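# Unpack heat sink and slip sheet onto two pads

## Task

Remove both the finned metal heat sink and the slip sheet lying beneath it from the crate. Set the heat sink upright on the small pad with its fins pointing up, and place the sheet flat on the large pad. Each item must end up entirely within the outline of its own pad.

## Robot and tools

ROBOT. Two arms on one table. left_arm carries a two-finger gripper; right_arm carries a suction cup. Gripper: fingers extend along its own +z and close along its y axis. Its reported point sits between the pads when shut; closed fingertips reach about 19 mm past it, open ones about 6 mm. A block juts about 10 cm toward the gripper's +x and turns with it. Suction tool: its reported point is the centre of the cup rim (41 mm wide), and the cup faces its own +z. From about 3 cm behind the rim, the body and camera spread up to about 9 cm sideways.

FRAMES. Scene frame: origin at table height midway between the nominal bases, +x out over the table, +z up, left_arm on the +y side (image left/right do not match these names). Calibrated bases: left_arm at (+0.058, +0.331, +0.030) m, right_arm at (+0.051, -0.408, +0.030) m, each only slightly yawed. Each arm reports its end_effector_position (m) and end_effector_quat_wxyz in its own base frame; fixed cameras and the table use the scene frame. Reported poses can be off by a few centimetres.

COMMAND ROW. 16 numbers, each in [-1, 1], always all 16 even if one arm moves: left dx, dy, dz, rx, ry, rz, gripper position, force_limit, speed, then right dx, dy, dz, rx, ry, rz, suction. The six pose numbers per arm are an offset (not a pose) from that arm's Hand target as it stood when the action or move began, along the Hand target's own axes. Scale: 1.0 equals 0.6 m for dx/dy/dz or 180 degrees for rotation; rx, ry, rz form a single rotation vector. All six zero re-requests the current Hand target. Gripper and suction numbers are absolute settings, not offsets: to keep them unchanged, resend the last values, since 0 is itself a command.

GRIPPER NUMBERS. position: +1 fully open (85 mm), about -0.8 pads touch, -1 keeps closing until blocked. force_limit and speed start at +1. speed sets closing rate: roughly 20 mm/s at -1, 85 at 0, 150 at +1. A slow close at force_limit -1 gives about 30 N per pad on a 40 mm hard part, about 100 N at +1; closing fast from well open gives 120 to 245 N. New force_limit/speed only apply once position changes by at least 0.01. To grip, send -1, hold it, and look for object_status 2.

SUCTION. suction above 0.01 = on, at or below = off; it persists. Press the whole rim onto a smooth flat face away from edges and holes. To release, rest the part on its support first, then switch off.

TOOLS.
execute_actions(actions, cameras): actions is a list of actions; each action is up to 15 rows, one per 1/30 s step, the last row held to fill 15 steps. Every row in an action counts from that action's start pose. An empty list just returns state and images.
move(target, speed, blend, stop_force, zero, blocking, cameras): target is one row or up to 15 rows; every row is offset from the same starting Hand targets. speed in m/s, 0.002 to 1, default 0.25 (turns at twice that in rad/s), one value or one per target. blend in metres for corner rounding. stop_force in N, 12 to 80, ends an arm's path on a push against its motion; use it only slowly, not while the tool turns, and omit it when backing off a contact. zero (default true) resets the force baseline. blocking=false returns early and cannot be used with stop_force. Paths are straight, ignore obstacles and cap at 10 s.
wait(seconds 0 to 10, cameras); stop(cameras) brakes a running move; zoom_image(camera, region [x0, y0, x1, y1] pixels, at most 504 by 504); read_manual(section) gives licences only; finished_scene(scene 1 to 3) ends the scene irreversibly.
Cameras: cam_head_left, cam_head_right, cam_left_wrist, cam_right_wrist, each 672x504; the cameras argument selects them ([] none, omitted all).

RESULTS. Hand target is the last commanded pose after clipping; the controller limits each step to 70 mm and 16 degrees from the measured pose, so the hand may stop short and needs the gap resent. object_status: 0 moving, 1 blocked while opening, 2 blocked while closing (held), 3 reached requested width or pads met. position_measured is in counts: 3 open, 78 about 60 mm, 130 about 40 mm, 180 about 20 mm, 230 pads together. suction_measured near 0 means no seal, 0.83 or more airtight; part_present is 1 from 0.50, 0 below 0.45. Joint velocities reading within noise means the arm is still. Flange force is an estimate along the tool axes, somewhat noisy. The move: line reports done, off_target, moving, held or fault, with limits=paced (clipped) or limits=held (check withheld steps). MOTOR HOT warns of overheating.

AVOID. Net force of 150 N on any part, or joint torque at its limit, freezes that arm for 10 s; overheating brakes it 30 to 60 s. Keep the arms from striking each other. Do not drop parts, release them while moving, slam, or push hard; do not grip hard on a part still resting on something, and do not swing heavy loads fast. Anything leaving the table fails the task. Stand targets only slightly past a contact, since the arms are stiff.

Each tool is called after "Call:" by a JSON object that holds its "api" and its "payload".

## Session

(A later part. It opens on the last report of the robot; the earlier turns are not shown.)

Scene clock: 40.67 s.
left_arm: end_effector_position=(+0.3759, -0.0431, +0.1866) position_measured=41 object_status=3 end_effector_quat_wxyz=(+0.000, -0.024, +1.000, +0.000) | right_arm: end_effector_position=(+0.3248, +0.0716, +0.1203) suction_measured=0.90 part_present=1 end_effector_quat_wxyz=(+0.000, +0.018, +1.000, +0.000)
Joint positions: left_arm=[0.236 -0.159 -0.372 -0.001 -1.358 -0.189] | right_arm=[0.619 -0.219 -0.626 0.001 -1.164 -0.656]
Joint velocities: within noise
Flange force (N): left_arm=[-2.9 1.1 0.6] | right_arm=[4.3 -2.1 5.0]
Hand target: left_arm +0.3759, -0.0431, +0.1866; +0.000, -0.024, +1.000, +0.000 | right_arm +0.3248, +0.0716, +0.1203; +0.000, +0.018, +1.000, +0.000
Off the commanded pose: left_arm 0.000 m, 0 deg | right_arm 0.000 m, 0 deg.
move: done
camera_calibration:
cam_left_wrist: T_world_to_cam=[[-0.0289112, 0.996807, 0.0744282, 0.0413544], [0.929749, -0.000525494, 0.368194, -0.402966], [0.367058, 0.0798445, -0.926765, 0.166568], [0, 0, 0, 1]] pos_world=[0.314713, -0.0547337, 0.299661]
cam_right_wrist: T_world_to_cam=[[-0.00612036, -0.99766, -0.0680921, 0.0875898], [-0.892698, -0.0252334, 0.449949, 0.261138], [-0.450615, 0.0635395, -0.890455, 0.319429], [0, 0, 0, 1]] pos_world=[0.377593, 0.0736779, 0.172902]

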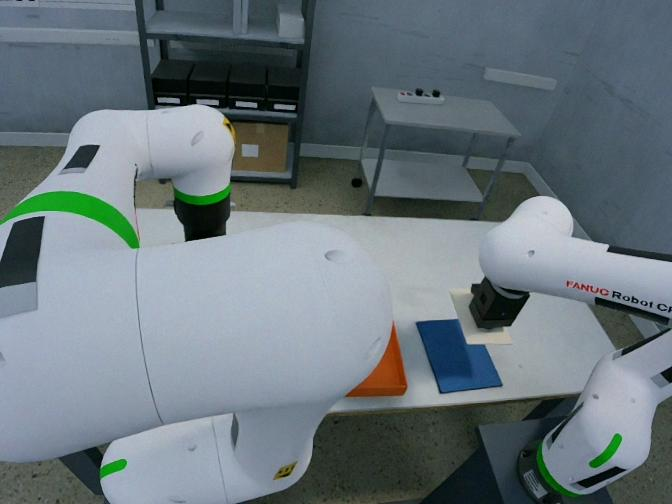

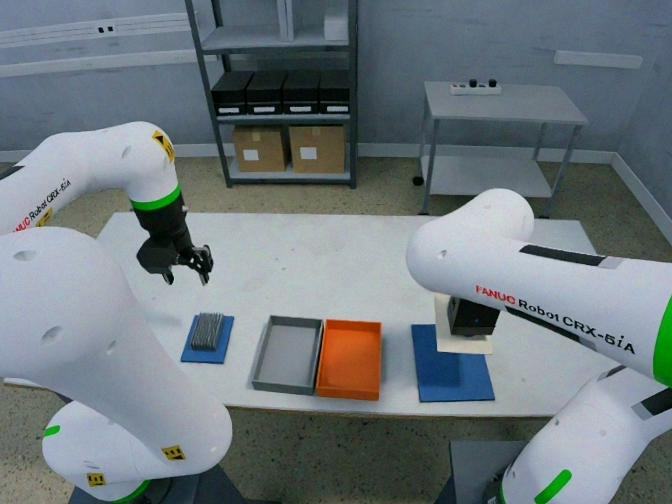

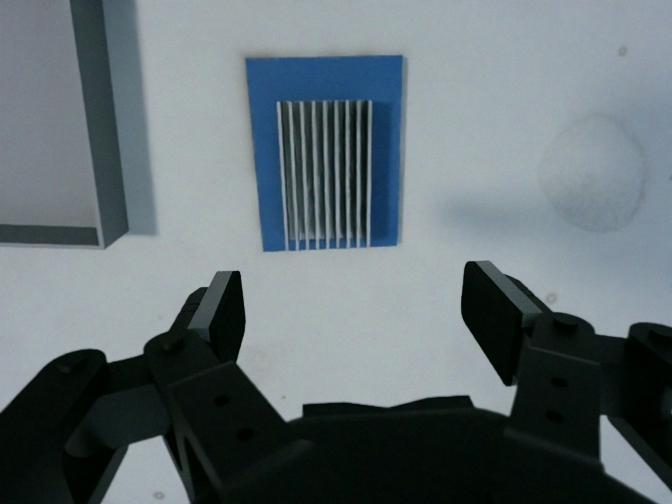

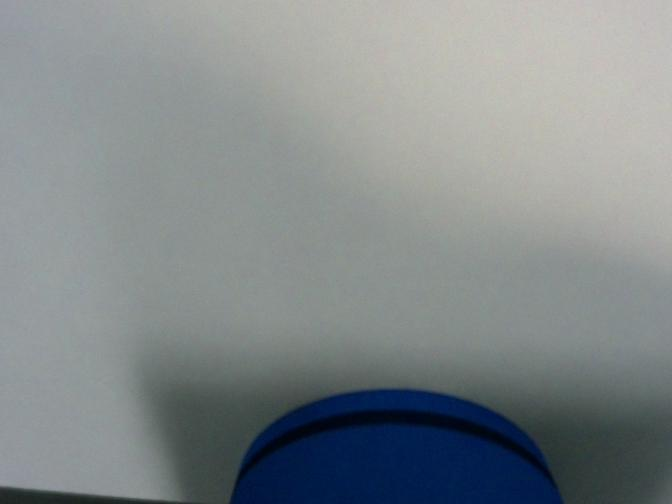

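Call:
{"api": "move", "payload": {"target": [0,0,0,0,0,0,0.7,-0.7,-1,0,0,0.205,0,0,0,1], "speed": 0.2, "cameras": ["cam_head_left","cam_head_right","cam_right_wrist"]}}

Call:
{"api": "zoom_image", "payload": {"camera": "cam_head_right", "region": [390, 270, 530, 410]}}

Call:
{"api": "zoom_image", "payload": {"camera": "cam_head_left", "region": [390, 270, 530, 410]}}

Scene clock: 43.13 s.
left_arm: end_effector_position=(+0.3759, -0.0431, +0.1866) position_measured=41 object_status=3 end_effector_quat_wxyz=(+0.000, -0.024, +1.000, +0.000) | right_arm: end_effector_position=(+0.3248, +0.0716, -0.0027) suction_measured=0.90 part_present=1 end_effector_quat_wxyz=(+0.000, +0.018, +1.000, +0.000)
Joint positions: left_arm=[0.236 -0.159 -0.372 -0.001 -1.358 -0.189] | right_arm=[0.619 0.001 -0.78 0.001 -0.789 -0.656]
Joint velocities: within noise
Flange force (N): left_arm=[-3.1 1.7 0.5] | right_arm=[4.3 -2.1 1.9]
Hand target: left_arm +0.3759, -0.0431, +0.1866; +0.000, -0.024, +1.000, +0.000 | right_arm +0.3249, +0.0716, -0.0027; +0.000, +0.018, +1.000, +0.000
Off the commanded pose: left_arm 0.000 m, 0 deg | right_arm 0.000 m, 0 deg.
move: done
camera_calibration:
cam_right_wrist: T_world_to_cam=[[-0.00621052, -0.997663, -0.0680456, 0.0792473], [-0.892657, -0.0251378, 0.450035, 0.316544], [-0.450694, 0.0635363, -0.890414, 0.209977], [0, 0, 0, 1]] pos_world=[0.377693, 0.0736782, 0.0499025]
Images, in order (width x height): cam_head_left 672x504, cam_head_right 672x504, cam_right_wrist 672x504.

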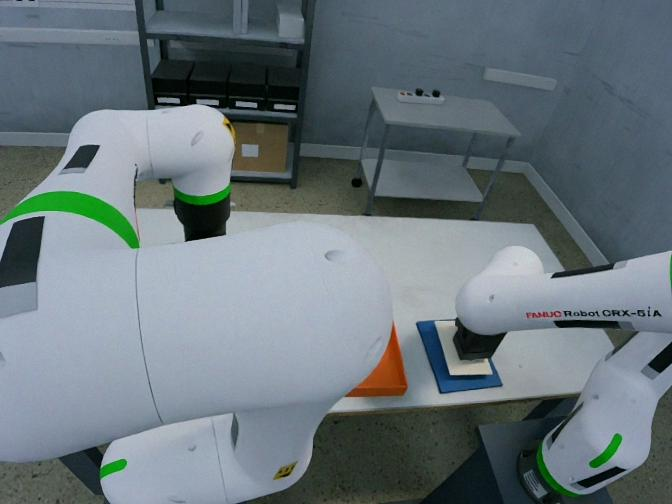

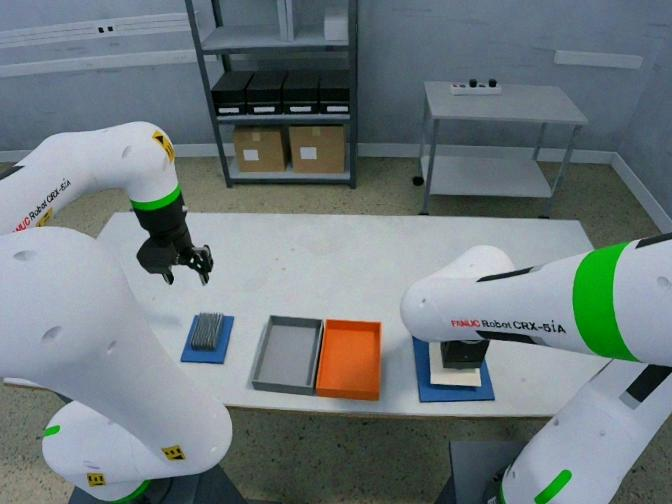

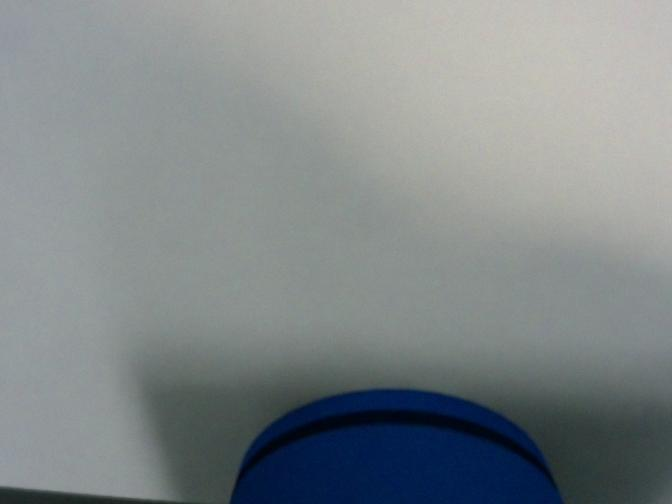

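Scaled by 3.600 from the camera's 672x504 image, which has a finer 960x720 frame.

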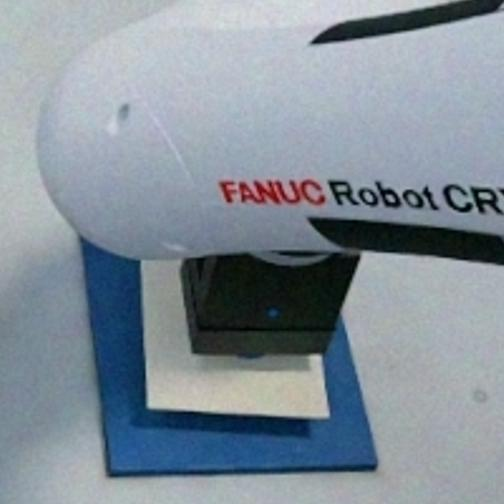

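Scaled by 3.600 from the camera's 672x504 image, which has a finer 960x720 frame.

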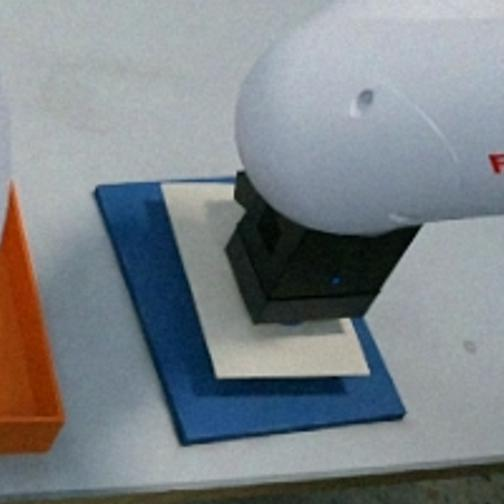

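Call:
{"api": "move", "payload": {"target": [0,0,0,0,0,0,0.7,-0.7,-1,0,0.004,0.012,0,0,-0.03,1], "speed": 0.1, "cameras": ["cam_head_left","cam_head_right"]}}

Call:
{"api": "zoom_image", "payload": {"camera": "cam_head_right", "region": [390, 270, 530, 410]}}

Call:
{"api": "zoom_image", "payload": {"camera": "cam_head_left", "region": [390, 270, 530, 410]}}

Scene clock: 48.10 s.
left_arm: end_effector_position=(+0.3759, -0.0431, +0.1866) position_measured=41 object_status=3 end_effector_quat_wxyz=(+0.000, -0.024, +1.000, +0.000) | right_arm: end_effector_position=(+0.3249, +0.0740, -0.0099) suction_measured=0.90 part_present=1 end_effector_quat_wxyz=(+0.000, -0.029, +1.000, +0.000)
Joint positions: left_arm=[0.236 -0.159 -0.372 -0.001 -1.358 -0.189] | right_arm=[0.625 0.021 -0.784 0.001 -0.765 -0.568]
Joint velocities: within noise
Flange force (N): left_arm=[-3.4 1.3 0.7] | right_arm=[5.0 -2.0 0.7]
Hand target: left_arm +0.3759, -0.0431, +0.1866; +0.000, -0.024, +1.000, +0.000 | right_arm +0.3250, +0.0740, -0.0099; +0.000, -0.029, +1.000, +0.000
Off the commanded pose: left_arm 0.000 m, 0 deg | right_arm 0.000 m, 0 deg.
move: done
Images, in order (width x height): cam_head_left 672x504, cam_head_right 672x504.

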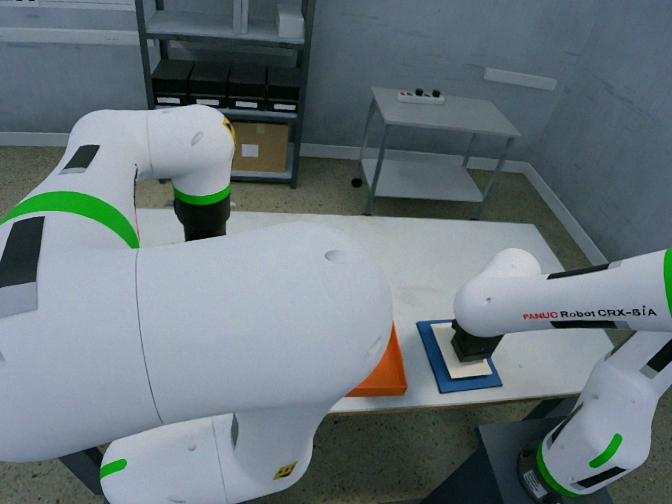

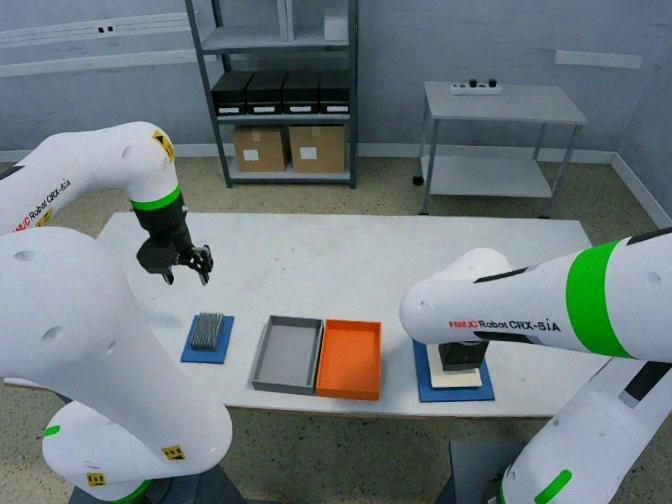

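Scaled by 3.600 from the camera's 672x504 image, which has a finer 960x720 frame.

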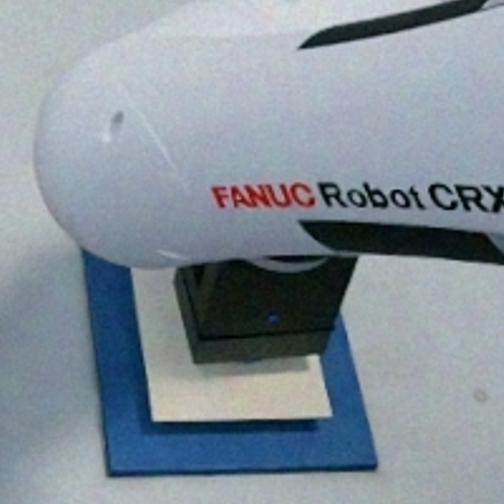

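Scaled by 3.600 from the camera's 672x504 image, which has a finer 960x720 frame.

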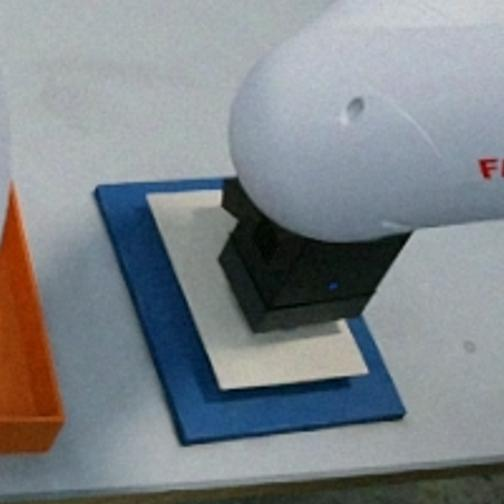

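Call:
{"api": "move", "payload": {"target": [0,0,0,0,0,0,0.7,-0.7,-1,0,0,0.045,0,0,0,1], "speed": 0.012, "stop_force": 12, "cameras": ["cam_head_right"]}}

Scene clock: 50.50 s.
left_arm: end_effector_position=(+0.3759, -0.0431, +0.1866) position_measured=41 object_status=3 end_effector_quat_wxyz=(+0.000, -0.024, +1.000, +0.000) | right_arm: end_effector_position=(+0.3250, +0.0740, -0.0280) suction_measured=0.90 part_present=1 end_effector_quat_wxyz=(+0.000, -0.029, +1.000, +0.000)
Joint positions: left_arm=[0.236 -0.159 -0.372 -0.001 -1.358 -0.189] | right_arm=[0.625 0.067 -0.797 0.001 -0.706 -0.568]
Joint velocities: within noise
Flange force (N): left_arm=[-2.2 0.9 0.4] | right_arm=[9.5 -2.8 -26.0]
Hand target: left_arm +0.3759, -0.0431, +0.1866; +0.000, -0.024, +1.000, +0.000 | right_arm +0.3250, +0.0740, -0.0279; +0.000, -0.029, +1.000, +0.000 (not the last commanded pose)
Off the commanded pose: left_arm 0.000 m, 0 deg | right_arm 0.009 m, 0 deg.
move: contact (right_arm)
Images, in order (width x height): cam_head_right 672x504.

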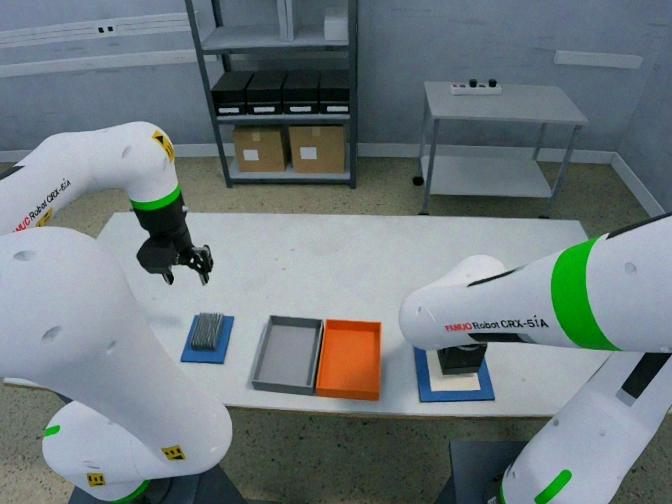

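Raise 1.5 mm, release suction, wait, then lift.

Call:
{"api": "execute_actions", "payload": {"actions": [[[0,0,0,0,0,0,0.7,-0.7,-1,0,0,-0.001,0,0,0,1],[0,0,0,0,0,0,0.7,-0.7,-1,0,0,-0.0025,0,0,0,1]]], "cameras": []}}

Call:
{"api": "execute_actions", "payload": {"actions": [[[0,0,0,0,0,0,0.7,-0.7,-1,0,0,0,0,0,0,0]]], "cameras": []}}

Call:
{"api": "move", "payload": {"target": [[0,0,0,0,0,0,0.7,-0.7,-1,0,0,-0.05,0,0,0,0],[0,0,0,0,0,0,0.7,-0.7,-1,-0.05,0,-0.25,0,0,0,0]], "speed": [0.05, 0.25], "cameras": ["cam_head_left","cam_head_right","cam_left_wrist","cam_right_wrist"]}}

Call:
{"api": "zoom_image", "payload": {"camera": "cam_head_right", "region": [390, 270, 530, 410]}}

Call:
{"api": "zoom_image", "payload": {"camera": "cam_head_left", "region": [390, 270, 530, 410]}}

Scene clock: 51.67 s.
left_arm: end_effector_position=(+0.3759, -0.0431, +0.1866) position_measured=41 object_status=3 end_effector_quat_wxyz=(+0.000, -0.024, +1.000, +0.000) | right_arm: end_effector_position=(+0.3250, +0.0740, -0.0264) suction_measured=0.90 part_present=1 end_effector_quat_wxyz=(+0.000, -0.029, +1.000, +0.000)
Joint positions: left_arm=[0.236 -0.159 -0.372 -0.001 -1.358 -0.189] | right_arm=[0.625 0.063 -0.796 0.001 -0.711 -0.568]
Joint velocities: within noise
Flange force (N): left_arm=[-2.9 1.4 0.6] | right_arm=[4.8 -2.4 -0.2]
Hand target: left_arm +0.3759, -0.0431, +0.1866; +0.000, -0.024, +1.000, +0.000 | right_arm +0.3250, +0.0740, -0.0264; +0.000, -0.029, +1.000, +0.000
Off the commanded pose: left_arm 0.000 m, 0 deg | right_arm 0.000 m, 0 deg.
Step readings (end_effector_position of left_arm | right_arm):
0: (+0.3759, -0.0431, +0.1866) | (+0.3250, +0.0740, -0.0280)
1: (+0.3759, -0.0431, +0.1866) | (+0.3250, +0.0740, -0.0280)
2: (+0.3759, -0.0431, +0.1866) | (+0.3250, +0.0740, -0.0278)
4: (+0.3759, -0.0431, +0.1866) | (+0.3248, +0.0739, -0.0268)
8: (+0.3759, -0.0431, +0.1866) | (+0.3249, +0.0739, -0.0265)
15: (+0.3759, -0.0431, +0.1866) | (+0.3250, +0.0740, -0.0264)
No camera images: "cameras" was empty.

Scene clock: 52.37 s.
left_arm: end_effector_position=(+0.3759, -0.0431, +0.1866) position_measured=41 object_status=3 end_effector_quat_wxyz=(+0.000, -0.024, +1.000, +0.000) | right_arm: end_effector_position=(+0.3250, +0.0740, -0.0264) suction_measured=0.00 part_present=0 end_effector_quat_wxyz=(+0.000, -0.029, +1.000, +0.000)
Joint positions: left_arm=[0.236 -0.159 -0.372 -0.001 -1.358 -0.189] | right_arm=[0.625 0.063 -0.796 0.001 -0.711 -0.568]
Joint velocities: within noise
Flange force (N): left_arm=[-3.1 1.2 0.6] | right_arm=[5.2 -1.6 -19.0]
Hand target: left_arm +0.3759, -0.0431, +0.1866; +0.000, -0.024, +1.000, +0.000 | right_arm +0.3250, +0.0740, -0.0264; +0.000, -0.029, +1.000, +0.000
Off the commanded pose: left_arm 0.000 m, 0 deg | right_arm 0.000 m, 0 deg.
Step readings (end_effector_position of left_arm | right_arm):
0: (+0.3759, -0.0431, +0.1866) | (+0.3250, +0.0740, -0.0264)
1: (+0.3759, -0.0431, +0.1866) | (+0.3250, +0.0740, -0.0264)
2: (+0.3759, -0.0431, +0.1866) | (+0.3250, +0.0740, -0.0264)
4: (+0.3759, -0.0431, +0.1866) | (+0.3251, +0.0741, -0.0263)
8: (+0.3759, -0.0431, +0.1866) | (+0.3251, +0.0741, -0.0263)
15: (+0.3759, -0.0431, +0.1866) | (+0.3250, +0.0740, -0.0264)
No camera images: "cameras" was empty.

Scene clock: 53.90 s.
left_arm: end_effector_position=(+0.3759, -0.0431, +0.1866) position_measured=41 object_status=3 end_effector_quat_wxyz=(+0.000, -0.024, +1.000, +0.000) | right_arm: end_effector_position=(+0.3548, +0.0757, +0.1236) suction_measured=0.00 part_present=0 end_effector_quat_wxyz=(+0.000, -0.029, +1.000, +0.000)
Joint positions: left_arm=[0.236 -0.159 -0.372 -0.001 -1.358 -0.189] | right_arm=[0.577 -0.135 -0.549 0.001 -1.157 -0.519]
Joint velocities: within noise
Flange force (N): left_arm=[-2.4 1.2 0.9] | right_arm=[5.8 -1.9 3.8]
Hand target: left_arm +0.3759, -0.0431, +0.1866; +0.000, -0.024, +1.000, +0.000 | right_arm +0.3548, +0.0758, +0.1236; +0.000, -0.029, +1.000, +0.000
Off the commanded pose: left_arm 0.000 m, 0 deg | right_arm 0.000 m, 0 deg.
move: done
camera_calibration:
cam_left_wrist: T_world_to_cam=[[-0.0289112, 0.996807, 0.0744282, 0.0413544], [0.929749, -0.000525494, 0.368194, -0.402966], [0.367058, 0.0798445, -0.926765, 0.166568], [0, 0, 0, 1]] pos_world=[0.314713, -0.0547337, 0.299661]
cam_right_wrist: T_world_to_cam=[[0.0877243, -0.99382, -0.0680127, 0.058504], [-0.886372, -0.109033, 0.449952, 0.290625], [-0.454587, 0.0208129, -0.890459, 0.340375], [0, 0, 0, 1]] pos_world=[0.407199, 0.0827458, 0.176302]

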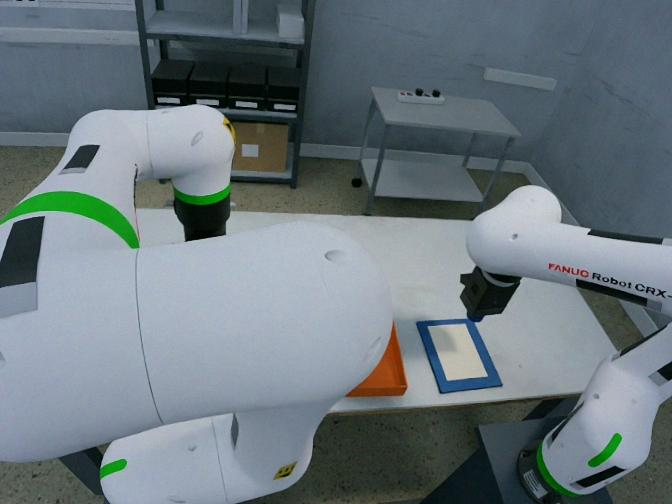

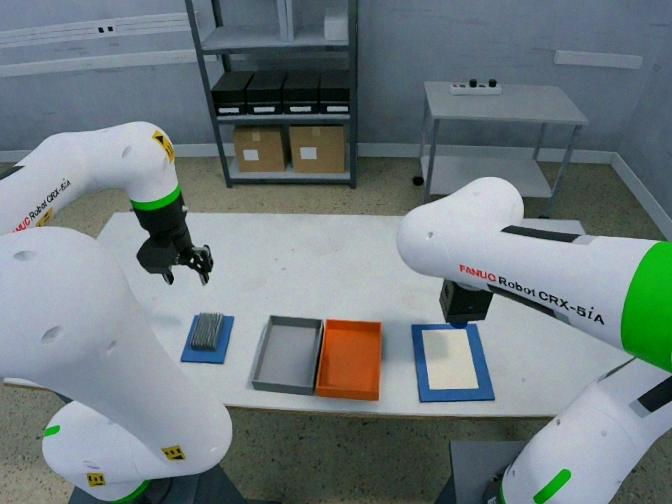

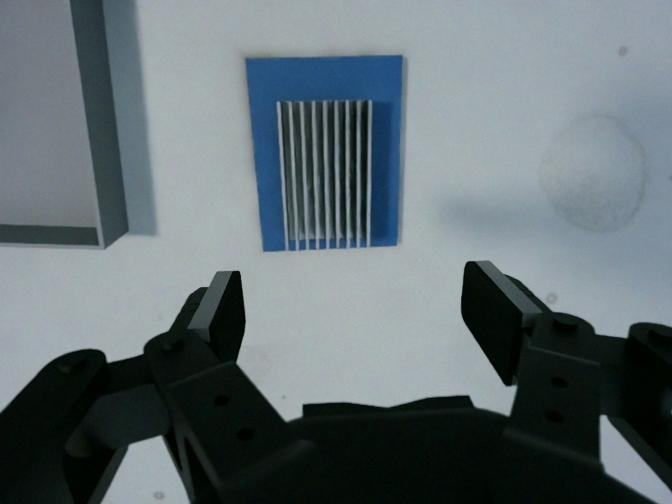

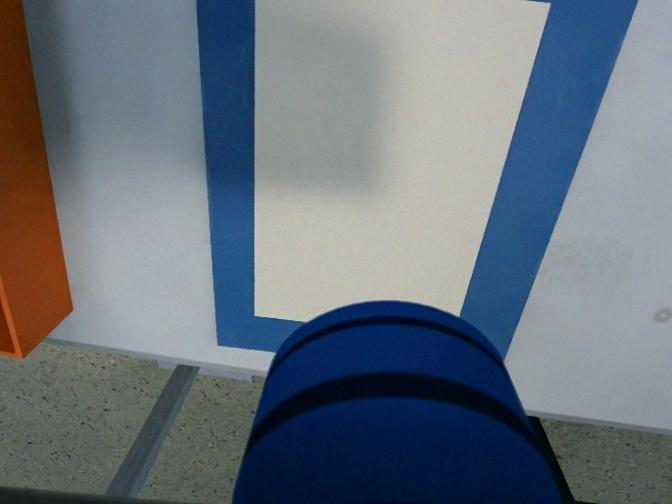

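Scaled by 3.600 from the camera's 672x504 image, which has a finer 960x720 frame.

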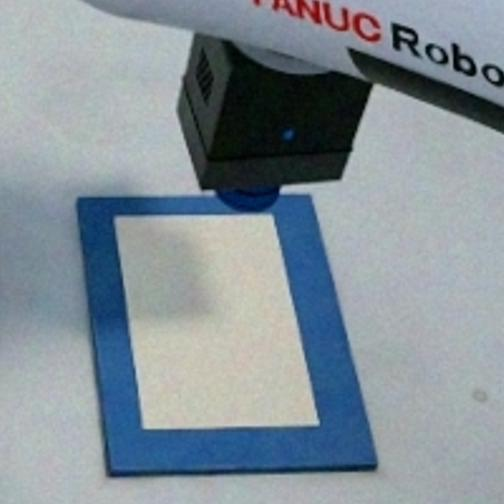

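Scaled by 3.600 from the camera's 672x504 image, which has a finer 960x720 frame.

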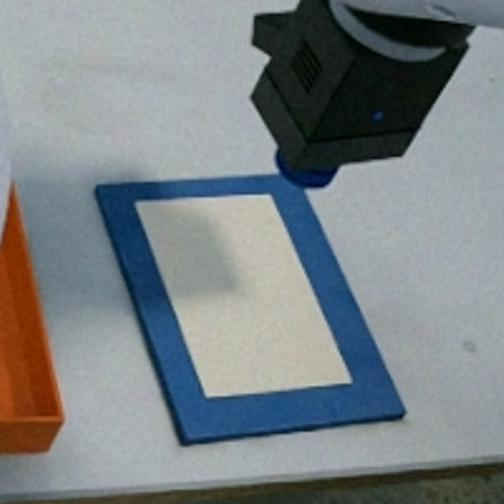

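Both are well within their pads. Let me check the heat sink once more.

Call:
{"api": "zoom_image", "payload": {"camera": "cam_head_right", "region": [160, 290, 260, 380]}}

Scaled by 5.040 from the camera's 672x504 image, which has a finer 960x720 frame.

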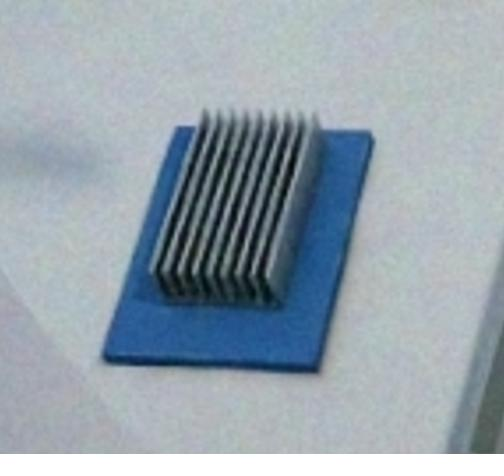

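Call:
{"api": "finished_scene", "payload": {"scene": 2}}

The scene is finished: the task was done.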